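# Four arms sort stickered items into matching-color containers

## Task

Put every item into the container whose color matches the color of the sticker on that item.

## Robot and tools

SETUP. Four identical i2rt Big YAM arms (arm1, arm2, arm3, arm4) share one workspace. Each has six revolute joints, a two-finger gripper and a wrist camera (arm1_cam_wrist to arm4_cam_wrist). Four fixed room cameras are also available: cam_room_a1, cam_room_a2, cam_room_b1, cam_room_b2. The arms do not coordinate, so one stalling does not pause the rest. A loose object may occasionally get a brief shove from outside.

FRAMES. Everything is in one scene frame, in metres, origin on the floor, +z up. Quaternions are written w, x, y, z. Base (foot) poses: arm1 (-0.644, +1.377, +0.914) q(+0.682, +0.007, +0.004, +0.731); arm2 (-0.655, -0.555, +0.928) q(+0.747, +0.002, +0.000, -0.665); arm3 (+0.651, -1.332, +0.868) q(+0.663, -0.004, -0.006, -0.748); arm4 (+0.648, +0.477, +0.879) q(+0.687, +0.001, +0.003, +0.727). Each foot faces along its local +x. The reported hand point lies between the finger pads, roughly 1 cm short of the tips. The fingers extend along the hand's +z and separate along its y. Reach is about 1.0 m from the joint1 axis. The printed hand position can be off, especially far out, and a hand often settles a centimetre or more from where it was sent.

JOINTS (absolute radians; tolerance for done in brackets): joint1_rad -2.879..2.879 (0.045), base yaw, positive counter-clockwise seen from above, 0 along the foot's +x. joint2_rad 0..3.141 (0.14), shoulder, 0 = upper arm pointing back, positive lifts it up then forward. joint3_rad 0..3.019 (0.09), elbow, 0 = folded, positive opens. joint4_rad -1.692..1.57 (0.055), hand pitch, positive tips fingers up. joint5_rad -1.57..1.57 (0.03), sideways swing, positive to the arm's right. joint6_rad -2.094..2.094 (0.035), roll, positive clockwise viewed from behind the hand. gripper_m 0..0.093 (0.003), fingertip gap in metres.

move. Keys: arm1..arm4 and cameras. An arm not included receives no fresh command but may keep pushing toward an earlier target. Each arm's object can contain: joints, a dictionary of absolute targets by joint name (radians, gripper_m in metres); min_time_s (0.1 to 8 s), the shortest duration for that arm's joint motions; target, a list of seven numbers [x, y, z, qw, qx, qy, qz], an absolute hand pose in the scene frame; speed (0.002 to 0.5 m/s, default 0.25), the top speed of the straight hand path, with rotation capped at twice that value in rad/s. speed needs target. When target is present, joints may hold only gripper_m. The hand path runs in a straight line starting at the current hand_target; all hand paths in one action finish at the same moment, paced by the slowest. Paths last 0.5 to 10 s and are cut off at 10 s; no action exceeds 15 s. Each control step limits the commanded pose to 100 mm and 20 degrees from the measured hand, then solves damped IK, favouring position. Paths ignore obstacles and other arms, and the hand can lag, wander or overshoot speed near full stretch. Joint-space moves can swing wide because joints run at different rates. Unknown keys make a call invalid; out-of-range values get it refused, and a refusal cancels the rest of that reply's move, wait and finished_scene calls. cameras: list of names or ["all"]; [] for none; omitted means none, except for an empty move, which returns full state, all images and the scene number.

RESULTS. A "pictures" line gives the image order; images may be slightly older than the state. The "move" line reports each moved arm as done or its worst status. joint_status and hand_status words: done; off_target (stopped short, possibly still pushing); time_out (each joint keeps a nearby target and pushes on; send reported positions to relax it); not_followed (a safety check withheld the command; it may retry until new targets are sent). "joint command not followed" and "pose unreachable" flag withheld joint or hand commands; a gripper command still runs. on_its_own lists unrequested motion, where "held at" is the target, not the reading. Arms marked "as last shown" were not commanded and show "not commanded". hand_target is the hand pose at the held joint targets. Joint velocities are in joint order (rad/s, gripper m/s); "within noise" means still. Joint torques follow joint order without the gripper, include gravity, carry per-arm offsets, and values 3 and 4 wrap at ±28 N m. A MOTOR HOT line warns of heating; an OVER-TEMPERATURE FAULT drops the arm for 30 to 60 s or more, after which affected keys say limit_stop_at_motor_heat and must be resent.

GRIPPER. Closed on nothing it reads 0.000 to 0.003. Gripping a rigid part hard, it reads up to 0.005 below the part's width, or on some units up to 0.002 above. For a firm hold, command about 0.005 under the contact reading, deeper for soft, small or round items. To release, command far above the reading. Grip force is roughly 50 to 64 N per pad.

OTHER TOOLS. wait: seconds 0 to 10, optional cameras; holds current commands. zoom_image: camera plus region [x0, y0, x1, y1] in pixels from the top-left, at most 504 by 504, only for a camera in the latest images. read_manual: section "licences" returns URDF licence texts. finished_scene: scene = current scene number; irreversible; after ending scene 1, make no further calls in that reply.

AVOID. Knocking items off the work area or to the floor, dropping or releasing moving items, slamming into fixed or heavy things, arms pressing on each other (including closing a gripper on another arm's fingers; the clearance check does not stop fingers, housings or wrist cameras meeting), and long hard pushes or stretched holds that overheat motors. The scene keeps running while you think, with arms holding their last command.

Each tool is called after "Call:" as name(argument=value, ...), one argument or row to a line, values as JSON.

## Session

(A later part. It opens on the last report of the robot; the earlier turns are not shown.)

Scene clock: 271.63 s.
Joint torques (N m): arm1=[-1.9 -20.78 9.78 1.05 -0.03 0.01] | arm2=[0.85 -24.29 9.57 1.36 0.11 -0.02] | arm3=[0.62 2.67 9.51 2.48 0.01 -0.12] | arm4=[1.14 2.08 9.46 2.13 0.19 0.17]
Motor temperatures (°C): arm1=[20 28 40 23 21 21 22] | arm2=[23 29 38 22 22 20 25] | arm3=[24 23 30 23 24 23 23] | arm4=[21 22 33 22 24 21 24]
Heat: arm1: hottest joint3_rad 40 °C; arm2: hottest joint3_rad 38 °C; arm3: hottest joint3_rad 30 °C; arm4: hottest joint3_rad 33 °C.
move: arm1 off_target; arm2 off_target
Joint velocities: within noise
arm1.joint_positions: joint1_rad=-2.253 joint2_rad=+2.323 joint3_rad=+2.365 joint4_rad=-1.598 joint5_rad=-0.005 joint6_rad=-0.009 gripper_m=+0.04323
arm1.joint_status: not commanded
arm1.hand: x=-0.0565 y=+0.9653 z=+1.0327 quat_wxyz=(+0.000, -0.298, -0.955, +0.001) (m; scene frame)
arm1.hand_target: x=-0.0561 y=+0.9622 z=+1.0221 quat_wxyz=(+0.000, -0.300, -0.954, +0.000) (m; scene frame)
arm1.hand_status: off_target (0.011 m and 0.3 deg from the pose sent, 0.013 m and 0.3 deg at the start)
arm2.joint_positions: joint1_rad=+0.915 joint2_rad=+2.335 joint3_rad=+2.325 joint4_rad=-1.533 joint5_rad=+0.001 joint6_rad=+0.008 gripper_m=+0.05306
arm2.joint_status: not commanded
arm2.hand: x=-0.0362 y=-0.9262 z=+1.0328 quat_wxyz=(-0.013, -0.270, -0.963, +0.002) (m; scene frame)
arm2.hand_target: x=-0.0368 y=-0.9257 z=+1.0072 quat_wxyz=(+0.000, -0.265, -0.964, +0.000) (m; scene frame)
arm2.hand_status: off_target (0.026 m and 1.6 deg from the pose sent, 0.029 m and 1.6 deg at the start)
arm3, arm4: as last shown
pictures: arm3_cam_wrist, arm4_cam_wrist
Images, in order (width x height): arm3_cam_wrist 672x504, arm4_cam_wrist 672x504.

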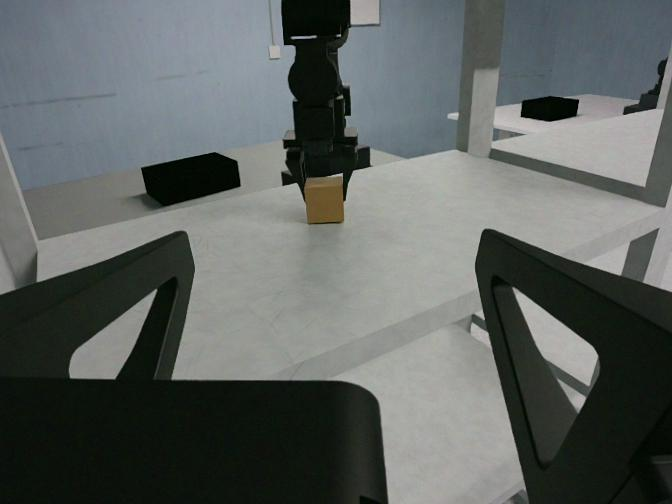

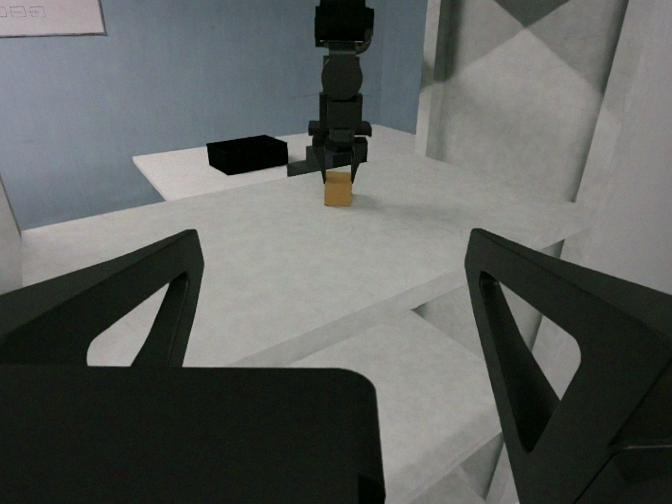

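Call:
move(
  arm1={"target":[-0.056,0.962,1.017,0,0.2998,0.954,0],"speed":0.04},
  arm2={"target":[-0.036,-0.926,1.002,0,0.2653,0.9642,0],"speed":0.04},
  cameras=["arm3_cam_wrist","arm4_cam_wrist"],
)

Call:
zoom_image(
  camera="arm3_cam_wrist",
  region=[256, 100, 396, 240],
)

Call:
zoom_image(
  camera="arm4_cam_wrist",
  region=[266, 100, 406, 240],
)

Scene clock: 277.97 s.
Joint torques (N m): arm1=[-2.55 -20.25 8.96 1.37 -0.02 0.02] | arm2=[0.85 -24.12 8.84 1.81 0.1 -0.02] | arm3=[0.73 2.61 9.51 2.52 0.02 -0.11] | arm4=[0.79 2.26 9.63 2.1 0.17 0.19]
Motor temperatures (°C): arm1=[20 28 39 23 21 21 23] | arm2=[23 30 38 22 22 20 25] | arm3=[24 23 30 23 24 23 23] | arm4=[21 22 33 22 24 21 24]
Heat: arm1: hottest joint3_rad 39 °C; arm2: hottest joint3_rad 38 °C; arm3: hottest joint3_rad 30 °C; arm4: hottest joint3_rad 33 °C.
move: arm1 off_target; arm2 off_target
Joint velocities: within noise
arm1.joint_positions: joint1_rad=-2.253 joint2_rad=+2.322 joint3_rad=+2.360 joint4_rad=-1.593 joint5_rad=-0.006 joint6_rad=-0.009 gripper_m=+0.04323
arm1.joint_status: not commanded
arm1.hand: x=-0.0564 y=+0.9654 z=+1.0316 quat_wxyz=(-0.001, -0.298, -0.955, +0.001) (m; scene frame)
arm1.hand_target: x=-0.0562 y=+0.9622 z=+1.0171 quat_wxyz=(+0.000, -0.300, -0.954, +0.000) (m; scene frame)
arm1.hand_status: off_target (0.015 m and 0.3 deg from the pose sent, 0.016 m and 0.3 deg at the start)
arm2.joint_positions: joint1_rad=+0.915 joint2_rad=+2.335 joint3_rad=+2.322 joint4_rad=-1.530 joint5_rad=+0.001 joint6_rad=+0.008 gripper_m=+0.05306
arm2.joint_status: not commanded
arm2.hand: x=-0.0363 y=-0.9263 z=+1.0317 quat_wxyz=(-0.013, -0.270, -0.963, +0.002) (m; scene frame)
arm2.hand_target: x=-0.0370 y=-0.9256 z=+1.0023 quat_wxyz=(+0.000, -0.265, -0.964, +0.000) (m; scene frame)
arm2.hand_status: off_target (0.030 m and 1.6 deg from the pose sent, 0.031 m and 1.6 deg at the start)
arm3, arm4: as last shown
pictures: arm3_cam_wrist, arm4_cam_wrist
Images, in order (width x height): arm3_cam_wrist 672x504, arm4_cam_wrist 672x504.

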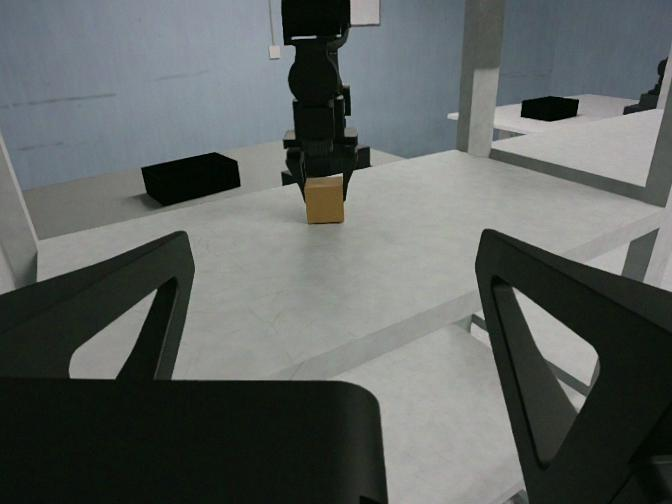

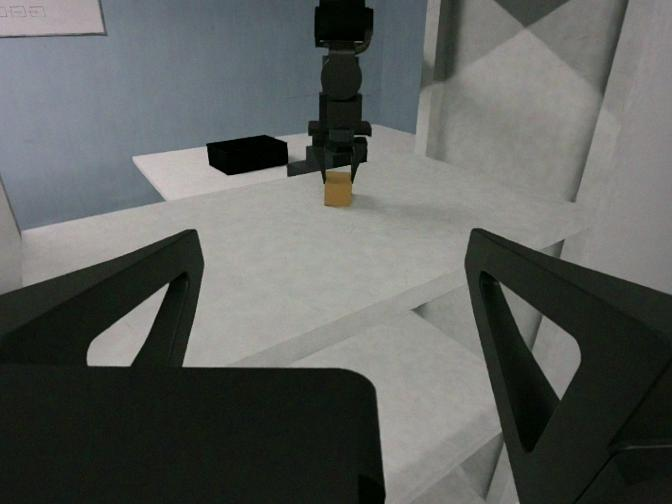

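Scaled by 3.600.

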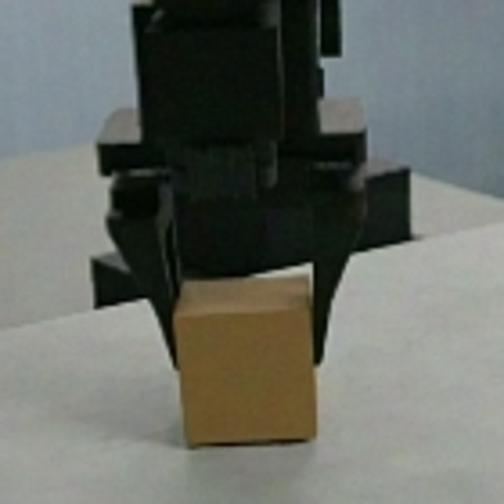

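Scaled by 3.600.

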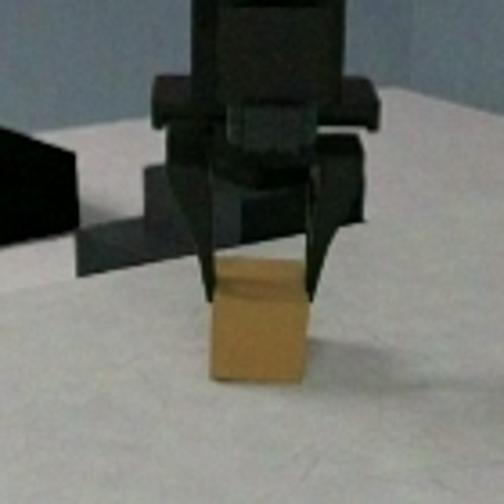

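Call:
move(
  arm1={"joints":{"gripper_m":0.085}},
  arm2={"joints":{"gripper_m":0.09}},
  cameras=[],
)

Call:
move(
  arm1={"target":[-0.058,0.966,1.13,0,0.2998,0.954,0],"speed":0.15},
  arm2={"target":[-0.037,-0.926,1.125,0,0.2653,0.9642,0],"speed":0.15},
  cameras=["arm3_cam_wrist","arm4_cam_wrist"],
)

Call:
zoom_image(
  camera="arm3_cam_wrist",
  region=[256, 100, 396, 240],
)

Call:
zoom_image(
  camera="arm4_cam_wrist",
  region=[266, 100, 406, 240],
)

Scene clock: 285.80 s.
Joint torques (N m): arm1=[-2.43 -19.78 10.67 0.9 -0.01 0.03] | arm2=[0.97 -23.94 9.65 1.31 0.1 -0.02] | arm3=[0.73 2.78 9.51 2.47 0.01 -0.12] | arm4=[0.5 2.61 9.52 2.19 0.19 0.16]
Motor temperatures (°C): arm1=[20 28 38 23 21 21 23] | arm2=[23 30 36 22 22 20 25] | arm3=[24 23 30 23 24 23 23] | arm4=[21 22 33 22 24 21 24]
Heat: arm1: hottest joint3_rad 38 °C; arm2: hottest joint3_rad 36 °C; arm3: hottest joint3_rad 30 °C; arm4: hottest joint3_rad 33 °C.
move: arm1 done; arm2 done
Joint velocities: within noise
arm1.joint_positions: joint1_rad=-2.253 joint2_rad=+2.322 joint3_rad=+2.339 joint4_rad=-1.580 joint5_rad=-0.006 joint6_rad=-0.009 gripper_m=+0.08496
arm1.joint_status: all done
arm1.hand: x=-0.0578 y=+0.9665 z=+1.0237 quat_wxyz=(+0.003, -0.298, -0.955, -0.001) (m; scene frame)
arm1.hand_target: x=-0.0562 y=+0.9623 z=+1.0171 quat_wxyz=(+0.000, -0.300, -0.954, +0.000) (m; scene frame)
arm1.hand_status: not commanded
arm2.joint_positions: joint1_rad=+0.915 joint2_rad=+2.335 joint3_rad=+2.312 joint4_rad=-1.519 joint5_rad=+0.001 joint6_rad=+0.008 gripper_m=+0.08993
arm2.joint_status: all done
arm2.hand: x=-0.0360 y=-0.9264 z=+1.0280 quat_wxyz=(-0.014, -0.270, -0.963, +0.002) (m; scene frame)
arm2.hand_target: x=-0.0370 y=-0.9256 z=+1.0023 quat_wxyz=(+0.000, -0.265, -0.964, +0.000) (m; scene frame)
arm2.hand_status: not commanded
arm3, arm4: as last shown
pictures: none
No camera images: "cameras" was empty.

Scene clock: 287.30 s.
Joint torques (N m): arm1=[-2.2 -21.95 15.54 0.05 0.01 0.02] | arm2=[0.79 -27.63 15.32 0.24 0.11 -0.02] | arm3=[0.91 2.67 9.51 2.47 0.01 -0.11] | arm4=[0.62 2.26 9.61 2.04 0.18 0.18]
Motor temperatures (°C): arm1=[20 29 38 23 21 21 23] | arm2=[23 30 36 22 22 20 25] | arm3=[24 23 30 23 24 23 23] | arm4=[21 22 33 22 24 21 24]
Heat: arm1: hottest joint3_rad 38 °C; arm2: hottest joint3_rad 36 °C; arm3: hottest joint3_rad 30 °C; arm4: hottest joint3_rad 33 °C.
move: arm1 off_target; arm2 off_target
Joint velocities: within noise
arm1.joint_positions: joint1_rad=-2.253 joint2_rad=+2.266 joint3_rad=+2.426 joint4_rad=-1.686 joint5_rad=-0.006 joint6_rad=-0.009 gripper_m=+0.08496
arm1.joint_status: not commanded
arm1.hand: x=-0.0643 y=+0.9716 z=+1.0948 quat_wxyz=(-0.014, -0.298, -0.955, +0.005) (m; scene frame)
arm1.hand_target: x=-0.0598 y=+0.9674 z=+1.1294 quat_wxyz=(-0.045, -0.299, -0.953, +0.014) (m; scene frame)
arm1.hand_status: off_target (0.036 m and 1.8 deg from the pose sent, 0.106 m and 0.4 deg at the start; a joint's target at an end of its range on 32 of 45 steps)
arm2.joint_positions: joint1_rad=+0.915 joint2_rad=+2.306 joint3_rad=+2.433 joint4_rad=-1.670 joint5_rad=+0.001 joint6_rad=+0.008 gripper_m=+0.08993
arm2.joint_status: not commanded
arm2.hand: x=-0.0446 y=-0.9216 z=+1.0941 quat_wxyz=(-0.013, -0.270, -0.963, +0.002) (m; scene frame)
arm2.hand_target: x=-0.0388 y=-0.9251 z=+1.1245 quat_wxyz=(-0.040, -0.265, -0.963, +0.011) (m; scene frame)
arm2.hand_status: off_target (0.032 m and 1.6 deg from the pose sent, 0.097 m and 1.7 deg at the start; a joint's target at an end of its range on 29 of 45 steps)
arm3, arm4: as last shown
pictures: arm3_cam_wrist, arm4_cam_wrist
Images, in order (width x height): arm3_cam_wrist 672x504, arm4_cam_wrist 672x504.

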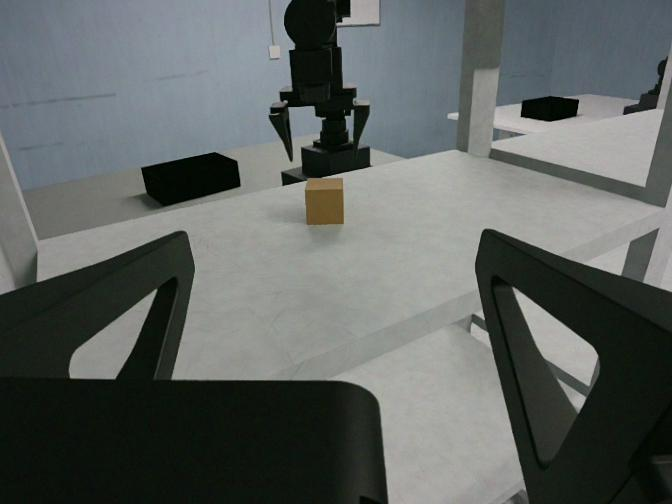

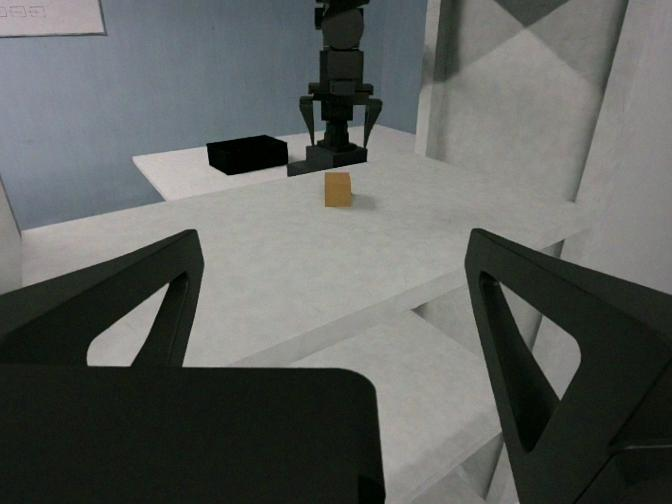

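Scaled by 3.600.

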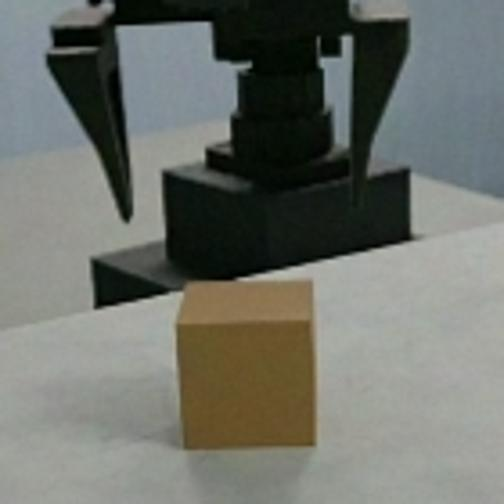

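Scaled by 3.600.

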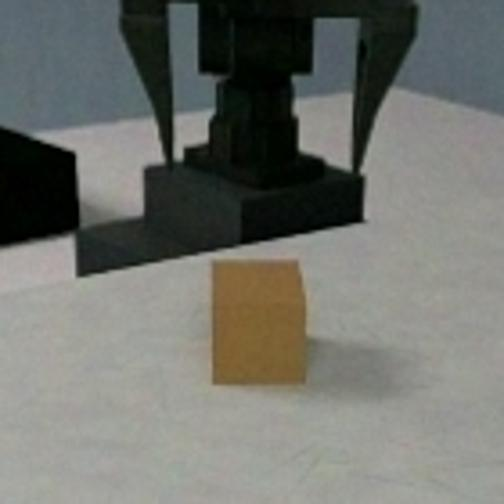

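Call:
move(
  arm1={"target":[-0.40,1.21,1.13,0,0.2998,0.954,0],"speed":0.2},
  arm2={"target":[-0.406,-0.703,1.13,0,0.2653,0.9642,0],"speed":0.2},
  arm3={"target":[0.073,-1.006,1.118,-0.1589,0.7519,-0.1962,-0.6089],"speed":0.2,"joints":{"gripper_m":0.09}},
  arm4={"target":[0.048,0.915,1.118,-0.1981,0.7376,-0.2446,-0.5973],"speed":0.2,"joints":{"gripper_m":0.085}},
  cameras=["arm3_cam_wrist","arm4_cam_wrist"],
)

Scene clock: 321.63 s.
Joint torques (N m): arm1=[-1.61 -4.84 10.63 0.13 0.02 0.11] | arm2=[1.55 -7.94 9.65 0.31 0.11 0.07] | arm3=[2.37 -14.68 12.68 1.52 -0.1 -0.13] | arm4=[1.08 -18.02 11.78 1.02 0.22 0.2]
Motor temperatures (°C): arm1=[20 30 39 23 21 21 22] | arm2=[23 30 37 22 22 20 24] | arm3=[24 23 30 23 24 23 23] | arm4=[21 22 34 22 24 21 24]
Heat: arm1: hottest joint3_rad 39 °C; arm2: hottest joint3_rad 37 °C; arm3: hottest joint3_rad 30 °C; arm4: hottest joint3_rad 34 °C.
move: arm1 done; arm2 done; arm3 off_target; arm4 off_target
Joint velocities: within noise
arm1.joint_positions: joint1_rad=-2.253 joint2_rad=+1.096 joint3_rad=+1.012 joint4_rad=-1.470 joint5_rad=-0.006 joint6_rad=-0.008 gripper_m=+0.08496
arm1.joint_status: not commanded
arm1.hand: x=-0.3996 y=+1.2080 z=+1.1284 quat_wxyz=(-0.001, -0.298, -0.955, +0.001) (m; scene frame)
arm1.hand_target: x=-0.4000 y=+1.2100 z=+1.1300 quat_wxyz=(+0.000, -0.300, -0.954, +0.000) (m; scene frame)
arm1.hand_status: done (0.003 m and 0.3 deg from the pose sent, 0.413 m and 1.8 deg at the start)
arm2.joint_positions: joint1_rad=+0.916 joint2_rad=+1.101 joint3_rad=+0.984 joint4_rad=-1.432 joint5_rad=+0.001 joint6_rad=+0.008 gripper_m=+0.08993
arm2.joint_status: not commanded
arm2.hand: x=-0.4020 y=-0.7081 z=+1.1346 quat_wxyz=(-0.011, -0.270, -0.963, +0.002) (m; scene frame)
arm2.hand_target: x=-0.4061 y=-0.7031 z=+1.1301 quat_wxyz=(+0.000, -0.265, -0.964, +0.000) (m; scene frame)
arm2.hand_status: done (0.008 m and 1.4 deg from the pose sent, 0.424 m and 1.7 deg at the start)
arm3.joint_positions: joint1_rad=-1.971 joint2_rad=+1.571 joint3_rad=+0.971 joint4_rad=+0.367 joint5_rad=+0.009 joint6_rad=-0.003 gripper_m=+0.08994
arm3.joint_status: all done
arm3.hand: x=+0.0911 y=-1.0047 z=+1.0981 quat_wxyz=(+0.159, -0.759, +0.208, +0.596) (m; scene frame)
arm3.hand_target: x=+0.0743 y=-1.0069 z=+1.1181 quat_wxyz=(+0.159, -0.752, +0.196, +0.609) (m; scene frame)
arm3.hand_status: off_target (0.027 m and 2.2 deg from the pose sent, 0.405 m and 22.1 deg at the start)
arm4.joint_positions: joint1_rad=+0.885 joint2_rad=+1.773 joint3_rad=+1.207 joint4_rad=+0.339 joint5_rad=+0.014 joint6_rad=-0.013 gripper_m=+0.08511
arm4.joint_status: all done
arm4.hand: x=+0.0615 y=+0.9091 z=+1.1073 quat_wxyz=(-0.200, +0.744, -0.243, -0.590) (m; scene frame)
arm4.hand_target: x=+0.0488 y=+0.9143 z=+1.1181 quat_wxyz=(-0.198, +0.738, -0.244, -0.597) (m; scene frame)
arm4.hand_status: off_target (0.018 m and 1.1 deg from the pose sent, 0.485 m and 21.9 deg at the start)
pictures: arm3_cam_wrist, arm4_cam_wrist
Images, in order (width x height): arm3_cam_wrist 672x504, arm4_cam_wrist 672x504.

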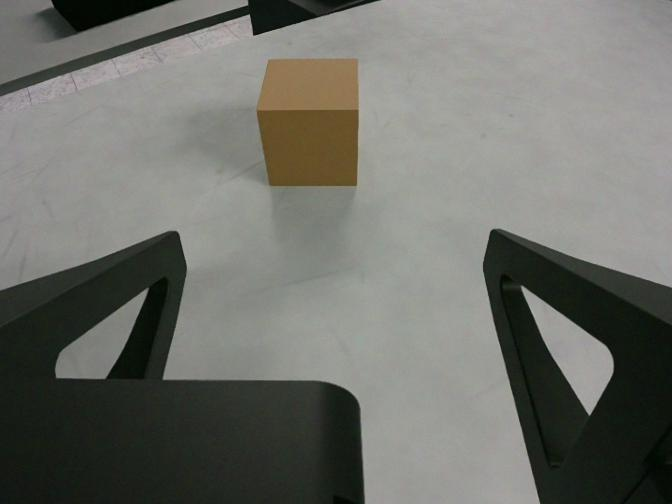

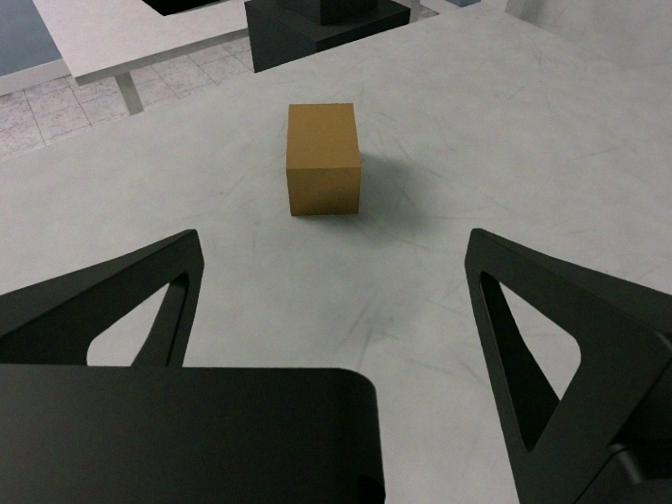

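Call:
move(
  arm3={"target":[-0.0754,-0.9375,1.125,-0.1589,0.7519,-0.1962,-0.6089],"speed":0.15},
  arm4={"target":[-0.0761,0.9978,1.12,-0.1877,0.7417,-0.2317,-0.6007],"speed":0.15},
  cameras=["arm3_cam_wrist","arm4_cam_wrist"],
)

Scene clock: 346.50 s.
Joint torques (N m): arm1=[-1.32 -3.9 10.81 0.18 -0.02 0.14] | arm2=[1.38 -7.77 9.65 0.32 0.11 0.06] | arm3=[2.73 -21.19 14.02 1.57 0.11 -0.1] | arm4=[1.49 -23.71 13.18 1.11 -0.04 0.08]
Motor temperatures (°C): arm1=[20 27 38 23 21 21 22] | arm2=[23 28 36 22 22 20 23] | arm3=[24 23 33 23 24 23 23] | arm4=[21 22 40 22 24 21 24]
Heat: arm1: hottest joint3_rad 38 °C; arm2: hottest joint3_rad 36 °C; arm3: hottest joint3_rad 33 °C; arm4: hottest joint3_rad 40 °C.
move: arm3 off_target; arm4 off_target
Joint velocities: within noise
arm1, arm2: as last shown
arm3.joint_positions: joint1_rad=-1.952 joint2_rad=+1.935 joint3_rad=+1.511 joint4_rad=+0.191 joint5_rad=+0.022 joint6_rad=-0.003 gripper_m=+0.08994
arm3.joint_status: not commanded
arm3.hand: x=-0.0571 y=-0.9347 z=+1.1068 quat_wxyz=(+0.158, -0.760, +0.205, +0.596) (m; scene frame)
arm3.hand_target: x=-0.0738 y=-0.9385 z=+1.1250 quat_wxyz=(+0.159, -0.752, +0.196, +0.609) (m; scene frame)
arm3.hand_status: off_target (0.026 m and 2.0 deg from the pose sent, 0.181 m and 2.2 deg at the start)
arm4.joint_positions: joint1_rad=+0.885 joint2_rad=+2.117 joint3_rad=+1.772 joint4_rad=+0.120 joint5_rad=-0.014 joint6_rad=-0.013 gripper_m=+0.08511
arm4.joint_status: not commanded
arm4.hand: x=-0.0621 y=+0.9931 z=+1.1153 quat_wxyz=(-0.190, +0.745, -0.234, -0.595) (m; scene frame)
arm4.hand_target: x=-0.0750 y=+0.9968 z=+1.1200 quat_wxyz=(-0.188, +0.742, -0.232, -0.601) (m; scene frame)
arm4.hand_status: off_target (0.016 m and 0.9 deg from the pose sent, 0.164 m and 2.2 deg at the start)
pictures: arm3_cam_wrist, arm4_cam_wrist
Images, in order (width x height): arm3_cam_wrist 672x504, arm4_cam_wrist 672x504.

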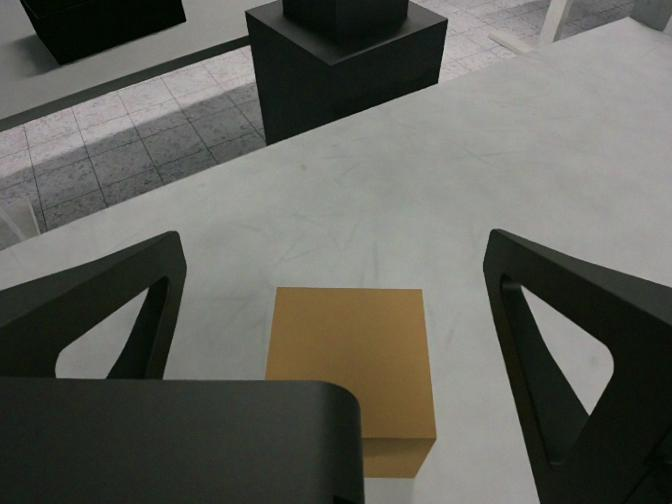

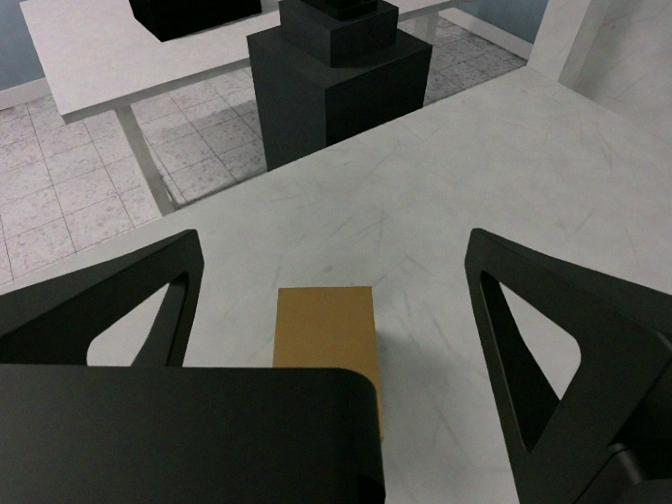

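Call:
move(
  arm3={"target":[-0.0685,-0.9355,1.03,-0.1589,0.7519,-0.1962,-0.6089],"speed":0.1},
  arm4={"target":[-0.0787,0.9941,1.03,-0.1877,0.7417,-0.2317,-0.6007],"speed":0.1},
  cameras=["arm3_cam_wrist","arm4_cam_wrist"],
)

Scene clock: 362.27 s.
Joint torques (N m): arm1=[-1.2 -4.07 10.81 0.06 0.03 0.12] | arm2=[1.55 -7.77 9.63 0.32 0.11 0.06] | arm3=[1.85 -22.42 8.43 2.62 -0.09 -0.12] | arm4=[2.02 -24.88 9.09 2.21 0.16 0.07]
Motor temperatures (°C): arm1=[20 27 38 23 21 21 22] | arm2=[23 28 36 22 22 20 23] | arm3=[24 24 33 23 24 23 23] | arm4=[21 25 41 22 24 21 24]
Heat: arm1: hottest joint3_rad 38 °C; arm2: hottest joint3_rad 36 °C; arm3: hottest joint3_rad 33 °C; arm4: hottest joint3_rad 41 °C.
move: arm3 done; arm4 off_target
Joint velocities: within noise
arm1, arm2: as last shown
arm3.joint_positions: joint1_rad=-1.952 joint2_rad=+2.050 joint3_rad=+1.471 joint4_rad=+0.374 joint5_rad=+0.018 joint6_rad=-0.003 gripper_m=+0.08994
arm3.joint_status: not commanded
arm3.hand: x=-0.0656 y=-0.9318 z=+1.0367 quat_wxyz=(+0.159, -0.752, +0.201, +0.607) (m; scene frame)
arm3.hand_target: x=-0.0683 y=-0.9356 z=+1.0300 quat_wxyz=(+0.159, -0.752, +0.196, +0.609) (m; scene frame)
arm3.hand_status: done (0.008 m and 0.6 deg from the pose sent, 0.078 m and 2.0 deg at the start)
arm4.joint_positions: joint1_rad=+0.888 joint2_rad=+2.222 joint3_rad=+1.751 joint4_rad=+0.262 joint5_rad=-0.014 joint6_rad=-0.013 gripper_m=+0.08511
arm4.joint_status: not commanded
arm4.hand: x=-0.0721 y=+0.9974 z=+1.0457 quat_wxyz=(-0.191, +0.741, -0.232, -0.600) (m; scene frame)
arm4.hand_target: x=-0.0782 y=+0.9936 z=+1.0303 quat_wxyz=(-0.188, +0.742, -0.232, -0.601) (m; scene frame)
arm4.hand_status: off_target (0.017 m and 0.4 deg from the pose sent, 0.087 m and 0.9 deg at the start)
pictures: arm3_cam_wrist, arm4_cam_wrist
Images, in order (width x height): arm3_cam_wrist 672x504, arm4_cam_wrist 672x504.

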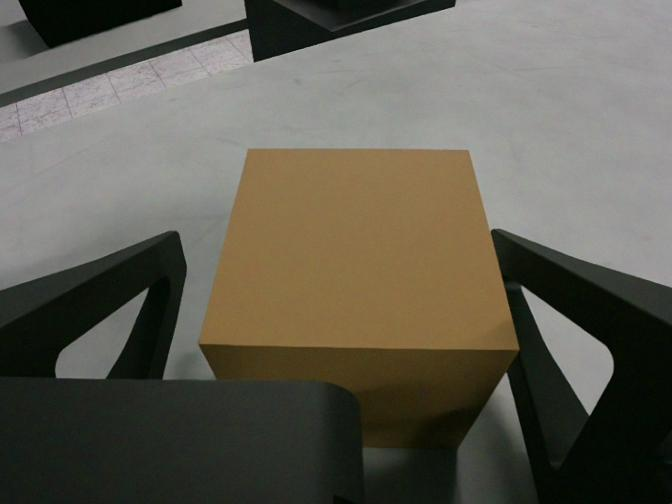

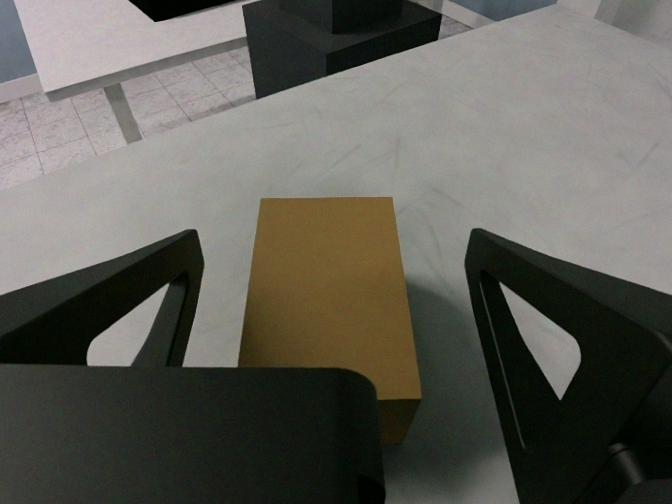

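Call:
move(
  arm3={"target":[-0.0663,-0.9318,1.022,-0.1589,0.7519,-0.1962,-0.6089],"speed":0.06},
  arm4={"target":[-0.0712,0.9885,1.012,-0.1877,0.7417,-0.2317,-0.6007],"speed":0.06},
  cameras=[],
)

Call:
move(
  arm3={"joints":{"gripper_m":0.04}},
  arm4={"joints":{"gripper_m":0.03}},
  cameras=["arm3_cam_wrist","arm4_cam_wrist"],
)

Scene clock: 371.53 s.
Joint torques (N m): arm1=[-1.32 -4.25 10.7 0.31 0.05 0.11] | arm2=[1.38 -7.77 9.69 0.31 0.11 0.07] | arm3=[1.38 -21.48 7.99 2.65 -0.11 -0.13] | arm4=[1.55 -24.06 8.61 2.21 0.12 0.1]
Motor temperatures (°C): arm1=[20 26 37 23 21 21 22] | arm2=[23 27 35 22 22 20 23] | arm3=[24 25 33 23 24 23 23] | arm4=[21 25 40 22 24 21 24]
Heat: arm1: hottest joint3_rad 37 °C; arm2: hottest joint3_rad 35 °C; arm3: hottest joint3_rad 33 °C; arm4: hottest joint3_rad 40 °C.
move: arm3 off_target; arm4 off_target
Joint velocities: within noise
arm1, arm2: as last shown
arm3.joint_positions: joint1_rad=-1.952 joint2_rad=+2.050 joint3_rad=+1.471 joint4_rad=+0.390 joint5_rad=+0.012 joint6_rad=-0.003 gripper_m=+0.08994
arm3.joint_status: not commanded
arm3.hand: x=-0.0669 y=-0.9323 z=+1.0404 quat_wxyz=(+0.158, -0.747, +0.198, +0.614) (m; scene frame)
arm3.hand_target: x=-0.0659 y=-0.9320 z=+1.0221 quat_wxyz=(+0.159, -0.752, +0.196, +0.609) (m; scene frame)
arm3.hand_status: off_target (0.018 m and 0.8 deg from the pose sent, 0.015 m and 0.6 deg at the start)
arm4.joint_positions: joint1_rad=+0.888 joint2_rad=+2.222 joint3_rad=+1.704 joint4_rad=+0.314 joint5_rad=-0.014 joint6_rad=-0.013 gripper_m=+0.08511
arm4.joint_status: not commanded
arm4.hand: x=-0.0656 y=+0.9926 z=+1.0316 quat_wxyz=(-0.192, +0.739, -0.232, -0.603) (m; scene frame)
arm4.hand_target: x=-0.0707 y=+0.9880 z=+1.0123 quat_wxyz=(-0.188, +0.742, -0.232, -0.601) (m; scene frame)
arm4.hand_status: off_target (0.021 m and 0.6 deg from the pose sent, 0.035 m and 0.4 deg at the start)
pictures: none
No camera images: "cameras" was empty.

Scene clock: 372.13 s.
Joint torques (N m): arm1=[-0.91 -4.19 10.55 0.18 0.01 0.14] | arm2=[1.55 -7.82 9.68 0.35 0.11 0.06] | arm3=[1.44 -21.42 7.99 2.63 -0.08 -0.12] | arm4=[1.85 -24.47 8.61 2.18 0.14 0.08]
Motor temperatures (°C): arm1=[20 26 37 23 21 21 22] | arm2=[23 27 35 22 22 20 23] | arm3=[24 25 33 23 24 23 23] | arm4=[21 25 40 22 24 21 24]
Heat: arm1: hottest joint3_rad 37 °C; arm2: hottest joint3_rad 35 °C; arm3: hottest joint3_rad 33 °C; arm4: hottest joint3_rad 40 °C.
move: arm3 off_target; arm4 off_target
Joint velocities: within noise
arm1, arm2: as last shown
arm3.joint_positions: joint1_rad=-1.952 joint2_rad=+2.050 joint3_rad=+1.471 joint4_rad=+0.391 joint5_rad=+0.011 joint6_rad=-0.003 gripper_m=+0.05328
arm3.joint_status: gripper_m off_target (ended at +0.05331, target +0.04000)
arm3.hand: x=-0.0670 y=-0.9324 z=+1.0405 quat_wxyz=(+0.158, -0.747, +0.198, +0.614) (m; scene frame)
arm3.hand_target: x=-0.0659 y=-0.9320 z=+1.0222 quat_wxyz=(+0.159, -0.752, +0.196, +0.609) (m; scene frame)
arm3.hand_status: not commanded
arm4.joint_positions: joint1_rad=+0.888 joint2_rad=+2.222 joint3_rad=+1.704 joint4_rad=+0.315 joint5_rad=-0.014 joint6_rad=-0.013 gripper_m=+0.04464
arm4.joint_status: gripper_m off_target (ended at +0.04466, target +0.03000)
arm4.hand: x=-0.0656 y=+0.9926 z=+1.0317 quat_wxyz=(-0.192, +0.739, -0.232, -0.603) (m; scene frame)
arm4.hand_target: x=-0.0706 y=+0.9881 z=+1.0123 quat_wxyz=(-0.188, +0.742, -0.232, -0.601) (m; scene frame)
arm4.hand_status: not commanded
pictures: arm3_cam_wrist, arm4_cam_wrist
Images, in order (width x height): arm3_cam_wrist 672x504, arm4_cam_wrist 672x504.

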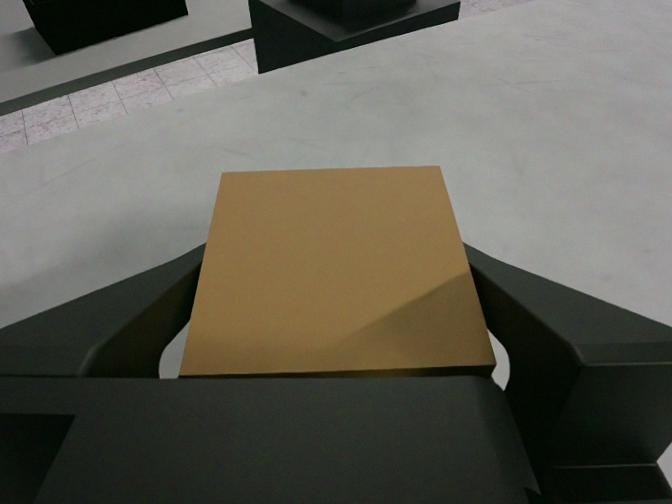

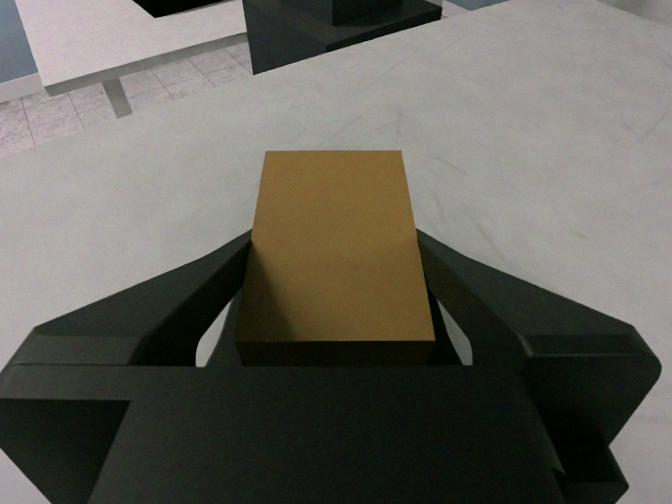

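Call:
move(
  arm3={"target":[-0.062,-0.934,1.15,-0.1589,0.7519,-0.1962,-0.6089],"speed":0.15},
  arm4={"target":[-0.066,0.986,1.15,-0.1877,0.7417,-0.2317,-0.6007],"speed":0.15},
  cameras=["arm3_cam_wrist","arm4_cam_wrist"],
)

Call:
move(
  arm3={"target":[0.30,-1.136,1.15,-0.1589,0.7519,-0.1962,-0.6089],"speed":0.2},
  arm4={"target":[0.325,0.714,1.15,-0.1981,0.7376,-0.2446,-0.5973],"speed":0.2},
  cameras=["arm3_cam_wrist","arm4_cam_wrist"],
)

Scene clock: 381.07 s.
Joint torques (N m): arm1=[-1.49 -4.6 10.76 0.12 -0.03 0.11] | arm2=[1.44 -7.71 9.66 0.31 0.11 0.06] | arm3=[1.55 -23.71 14.05 1.7 0.02 -0.1] | arm4=[1.61 -26.99 12.89 1.13 0.13 0.11]
Motor temperatures (°C): arm1=[20 26 37 23 21 21 22] | arm2=[23 27 35 22 22 20 23] | arm3=[24 25 32 23 24 23 24] | arm4=[21 25 39 22 24 21 25]
Heat: arm1: hottest joint3_rad 37 °C; arm2: hottest joint3_rad 35 °C; arm3: hottest joint3_rad 32 °C; arm4: hottest joint3_rad 39 °C.
move: arm3 off_target; arm4 off_target
Joint velocities: within noise
arm1, arm2: as last shown
arm3.joint_positions: joint1_rad=-1.952 joint2_rad=+1.912 joint3_rad=+1.502 joint4_rad=+0.145 joint5_rad=+0.011 joint6_rad=-0.005 gripper_m=+0.05328
arm3.joint_status: not commanded
arm3.hand: x=-0.0515 y=-0.9400 z=+1.1086 quat_wxyz=(+0.151, -0.770, +0.203, +0.585) (m; scene frame)
arm3.hand_target: x=-0.0595 y=-0.9354 z=+1.1500 quat_wxyz=(+0.159, -0.752, +0.196, +0.609) (m; scene frame)
arm3.hand_status: off_target (0.043 m and 3.6 deg from the pose sent, 0.110 m and 0.8 deg at the start)
arm4.joint_positions: joint1_rad=+0.888 joint2_rad=+2.090 joint3_rad=+1.741 joint4_rad=+0.084 joint5_rad=-0.014 joint6_rad=-0.013 gripper_m=+0.04464
arm4.joint_status: not commanded
arm4.hand: x=-0.0545 y=+0.9852 z=+1.1110 quat_wxyz=(-0.184, +0.757, -0.237, -0.580) (m; scene frame)
arm4.hand_target: x=-0.0638 y=+0.9845 z=+1.1502 quat_wxyz=(-0.188, +0.742, -0.232, -0.601) (m; scene frame)
arm4.hand_status: off_target (0.041 m and 3.1 deg from the pose sent, 0.119 m and 0.6 deg at the start)
pictures: arm3_cam_wrist, arm4_cam_wrist
Images, in order (width x height): arm3_cam_wrist 672x504, arm4_cam_wrist 672x504.

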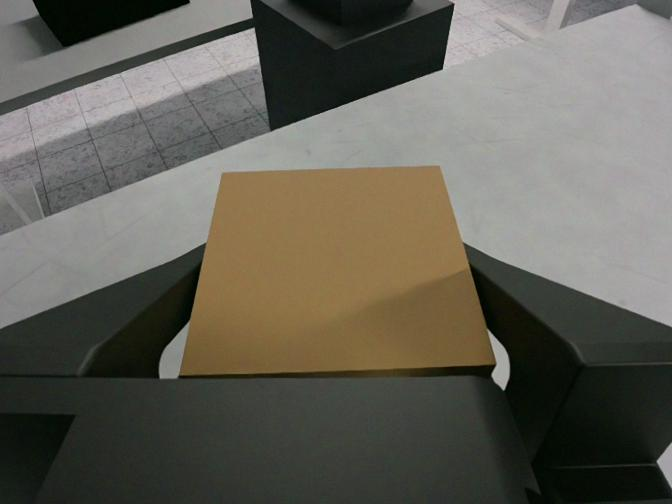

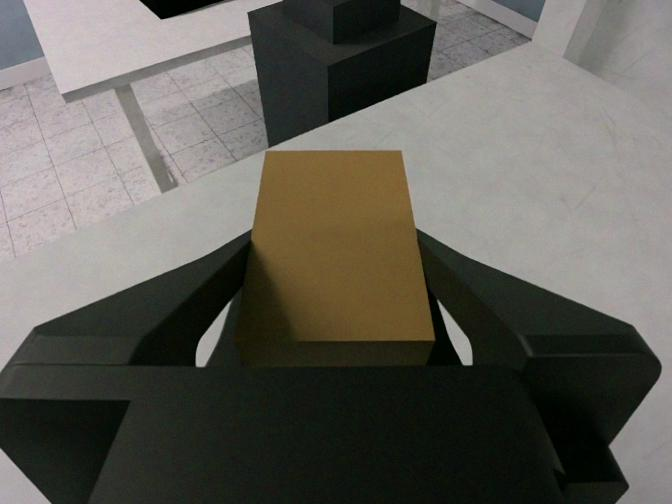

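Scene clock: 384.10 s.
Joint torques (N m): arm1=[-1.38 -3.96 10.74 0.18 0.01 0.11] | arm2=[1.38 -7.88 9.63 0.34 0.11 0.07] | arm3=[2.14 -2.78 9.81 1.72 0.09 -0.07] | arm4=[1.67 -3.14 9.84 1.05 0.23 0.17]
Motor temperatures (°C): arm1=[20 26 37 23 21 21 22] | arm2=[23 27 35 22 22 20 23] | arm3=[24 25 32 23 24 23 24] | arm4=[21 25 39 22 24 21 25]
Heat: arm1: hottest joint3_rad 37 °C; arm2: hottest joint3_rad 35 °C; arm3: hottest joint3_rad 32 °C; arm4: hottest joint3_rad 39 °C.
move: arm3 done; arm4 done
Joint velocities: within noise
arm1, arm2: as last shown
arm3.joint_positions: joint1_rad=-1.952 joint2_rad=+0.739 joint3_rad=+0.475 joint4_rad=+0.069 joint5_rad=+0.020 joint6_rad=-0.005 gripper_m=+0.05328
arm3.joint_status: not commanded
arm3.hand: x=+0.3022 y=-1.1318 z=+1.1524 quat_wxyz=(+0.162, -0.749, +0.200, +0.611) (m; scene frame)
arm3.hand_target: x=+0.3000 y=-1.1360 z=+1.1500 quat_wxyz=(+0.159, -0.752, +0.196, +0.609) (m; scene frame)
arm3.hand_status: done (0.005 m and 0.7 deg from the pose sent, 0.405 m and 3.6 deg at the start)
arm4.joint_positions: joint1_rad=+0.889 joint2_rad=+0.761 joint3_rad=+0.439 joint4_rad=+0.117 joint5_rad=+0.020 joint6_rad=-0.013 gripper_m=+0.04464
arm4.joint_status: not commanded
arm4.hand: x=+0.3274 y=+0.7156 z=+1.1493 quat_wxyz=(-0.204, +0.737, -0.242, -0.598) (m; scene frame)
arm4.hand_target: x=+0.3251 y=+0.7140 z=+1.1499 quat_wxyz=(-0.198, +0.738, -0.245, -0.597) (m; scene frame)
arm4.hand_status: done (0.003 m and 0.7 deg from the pose sent, 0.468 m and 3.5 deg at the start)
pictures: arm3_cam_wrist, arm4_cam_wrist
Images, in order (width x height): arm3_cam_wrist 672x504, arm4_cam_wrist 672x504.

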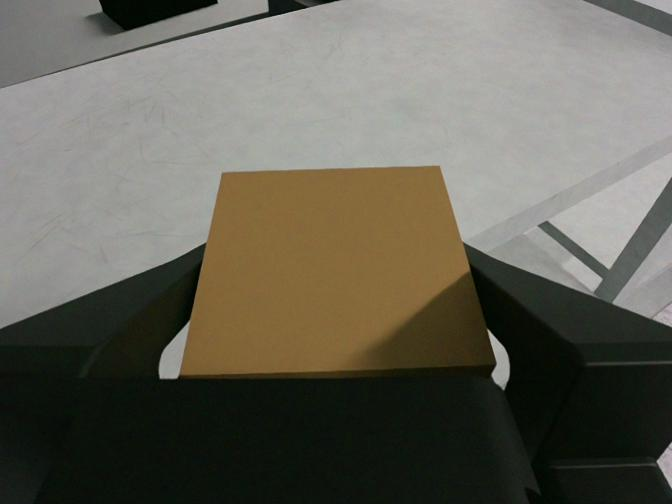

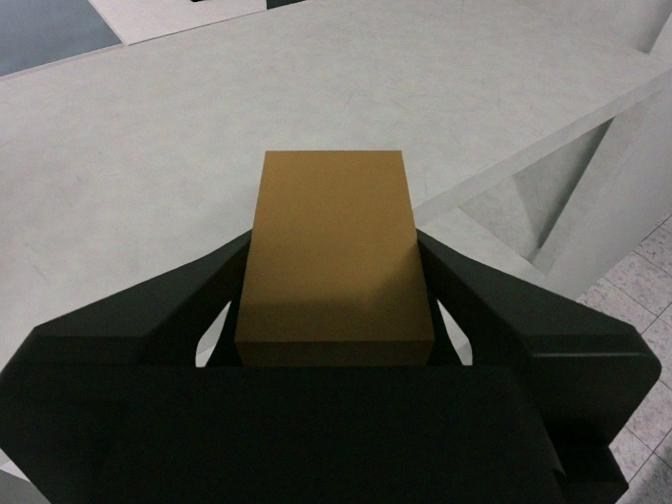

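Call:
move(
  arm3={"joints":{"joint2_rad":1.0,"joint3_rad":1.0,"joint4_rad":-1.55,"joint5_rad":0,"joint6_rad":0},"min_time_s":2.5},
  arm4={"joints":{"joint2_rad":1.0,"joint3_rad":1.0,"joint4_rad":-1.55,"joint5_rad":0,"joint6_rad":0},"min_time_s":2.5},
  cameras=[],
)

Call:
move(
  arm3={"joints":{"joint1_rad":0.981},"min_time_s":5.5},
  arm4={"joints":{"joint1_rad":-1.135},"min_time_s":4.5},
  cameras=["arm3_cam_wrist","arm4_cam_wrist","cam_room_a1","cam_room_a2"],
)

Scene clock: 430.80 s.
Joint torques (N m): arm1=[-1.61 -4.07 10.63 0.2 0.01 0.1] | arm2=[1.49 -7.71 9.68 0.32 0.11 0.06] | arm3=[2.14 -4.37 13.44 -0.43 -0.08 -0.01] | arm4=[0.97 -4.01 12.03 -0.43 -0.07 0.2]
Motor temperatures (°C): arm1=[20 25 37 23 21 21 22] | arm2=[23 26 35 22 22 20 23] | arm3=[24 24 31 23 24 23 24] | arm4=[21 24 40 22 24 21 26]
Heat: arm1: hottest joint3_rad 37 °C; arm2: hottest joint3_rad 35 °C; arm3: hottest joint3_rad 31 °C; arm4: hottest joint3_rad 40 °C.
move: arm3 done; arm4 done
Joint velocities: within noise
arm1, arm2: as last shown
arm3.joint_positions: joint1_rad=-1.952 joint2_rad=+0.990 joint3_rad=+0.945 joint4_rad=-1.542 joint5_rad=+0.003 joint6_rad=-0.005 gripper_m=+0.05328
arm3.joint_status: all done
arm3.hand: x=+0.4334 y=-1.2082 z=+1.0849 quat_wxyz=(-0.007, -0.969, +0.246, -0.010) (m; scene frame)
arm3.hand_target: x=+0.4203 y=-1.2051 z=+1.1035 quat_wxyz=(-0.004, -0.970, +0.242, +0.008) (m; scene frame)
arm3.hand_status: not commanded
arm4.joint_positions: joint1_rad=+0.889 joint2_rad=+0.986 joint3_rad=+0.948 joint4_rad=-1.539 joint5_rad=+0.004 joint6_rad=-0.013 gripper_m=+0.04464
arm4.joint_status: all done
arm4.hand: x=+0.4472 y=+0.6251 z=+1.1011 quat_wxyz=(+0.002, +0.953, -0.302, +0.001) (m; scene frame)
arm4.hand_target: x=+0.4360 y=+0.6299 z=+1.1176 quat_wxyz=(-0.001, +0.953, -0.304, -0.012) (m; scene frame)
arm4.hand_status: not commanded
pictures: none
No camera images: "cameras" was empty.

Scene clock: 436.63 s.
Joint torques (N m): arm1=[-1.08 -3.6 10.65 0.16 0.02 0.15] | arm2=[1.38 -7.71 9.63 0.32 0.1 0.07] | arm3=[1.79 -4.19 13.45 -0.39 0.07 0.01] | arm4=[0.32 -3.84 12.08 -0.27 0 0.16]
Motor temperatures (°C): arm1=[20 25 37 23 21 21 22] | arm2=[23 26 35 22 22 20 23] | arm3=[24 24 31 23 24 23 24] | arm4=[21 23 41 22 24 21 26]
Heat: arm1: hottest joint3_rad 37 °C; arm2: hottest joint3_rad 35 °C; arm3: hottest joint3_rad 31 °C; arm4: hottest joint3_rad 41 °C.
move: arm3 done; arm4 done
Joint velocities: within noise
arm1.joint_positions: joint1_rad=-2.253 joint2_rad=+1.096 joint3_rad=+1.012 joint4_rad=-1.470 joint5_rad=-0.006 joint6_rad=-0.008 gripper_m=+0.08496
arm1.joint_status: not commanded
arm1.hand: x=-0.3996 y=+1.2080 z=+1.1284 quat_wxyz=(-0.001, -0.298, -0.955, +0.001) (m; scene frame)
arm1.hand_target: x=-0.4000 y=+1.2100 z=+1.1300 quat_wxyz=(+0.000, -0.300, -0.954, +0.000) (m; scene frame)
arm1.hand_status: not commanded
arm2.joint_positions: joint1_rad=+0.916 joint2_rad=+1.101 joint3_rad=+0.984 joint4_rad=-1.432 joint5_rad=+0.001 joint6_rad=+0.008 gripper_m=+0.08993
arm2.joint_status: not commanded
arm2.hand: x=-0.4020 y=-0.7081 z=+1.1346 quat_wxyz=(-0.011, -0.270, -0.963, +0.002) (m; scene frame)
arm2.hand_target: x=-0.4061 y=-0.7031 z=+1.1301 quat_wxyz=(+0.000, -0.265, -0.964, +0.000) (m; scene frame)
arm2.hand_status: not commanded
arm3.joint_positions: joint1_rad=+0.973 joint2_rad=+0.991 joint3_rad=+0.945 joint4_rad=-1.542 joint5_rad=-0.001 joint6_rad=-0.005 gripper_m=+0.05321
arm3.joint_status: all done
arm3.hand: x=+0.8375 y=-1.4924 z=+1.0891 quat_wxyz=(+0.005, -0.349, -0.937, +0.003) (m; scene frame)
arm3.hand_target: x=+0.8485 y=-1.4991 z=+1.1080 quat_wxyz=(-0.012, -0.348, -0.937, +0.010) (m; scene frame)
arm3.hand_status: not commanded
arm4.joint_positions: joint1_rad=-1.133 joint2_rad=+0.986 joint3_rad=+0.948 joint4_rad=-1.539 joint5_rad=+0.002 joint6_rad=-0.012 gripper_m=+0.04466
arm4.joint_status: all done
arm4.hand: x=+0.8691 y=+0.5957 z=+1.0991 quat_wxyz=(+0.005, +0.250, -0.968, +0.003) (m; scene frame)
arm4.hand_target: x=+0.8797 y=+0.6013 z=+1.1157 quat_wxyz=(-0.007, +0.244, -0.970, -0.001) (m; scene frame)
arm4.hand_status: not commanded
pictures: arm3_cam_wrist, arm4_cam_wrist, cam_room_a1, cam_room_a2
Images, in order (width x height): arm3_cam_wrist 672x504, arm4_cam_wrist 672x504, cam_room_a1 672x504, cam_room_a2 672x504.

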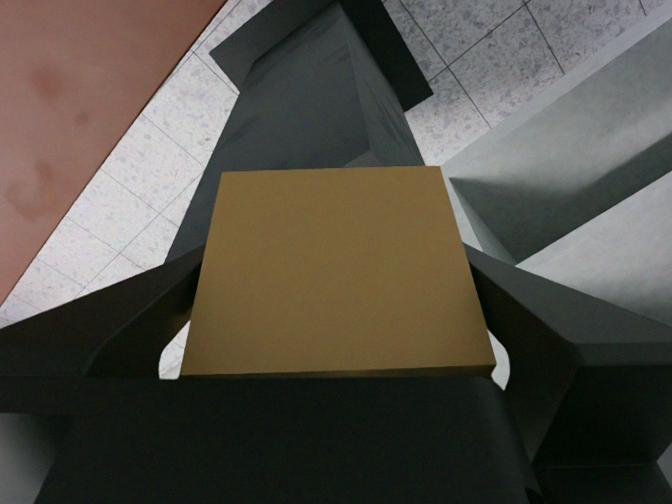

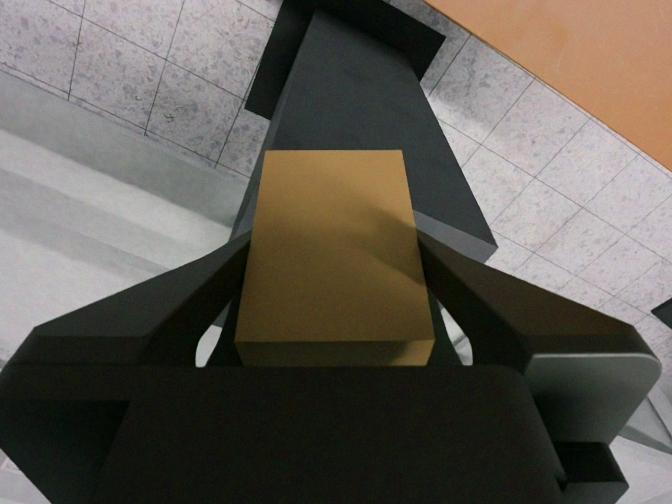

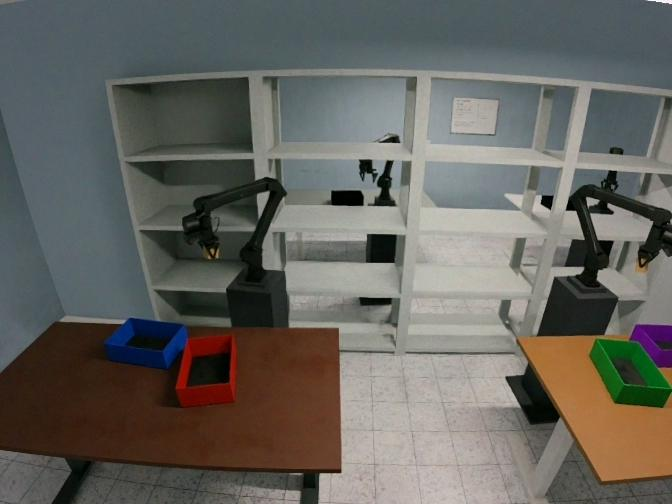

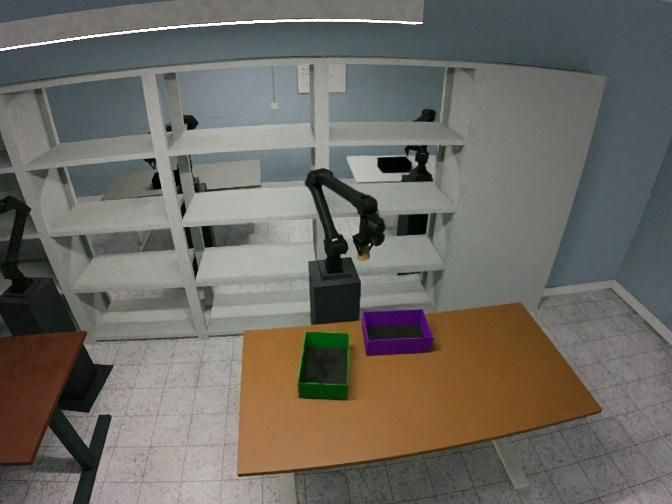

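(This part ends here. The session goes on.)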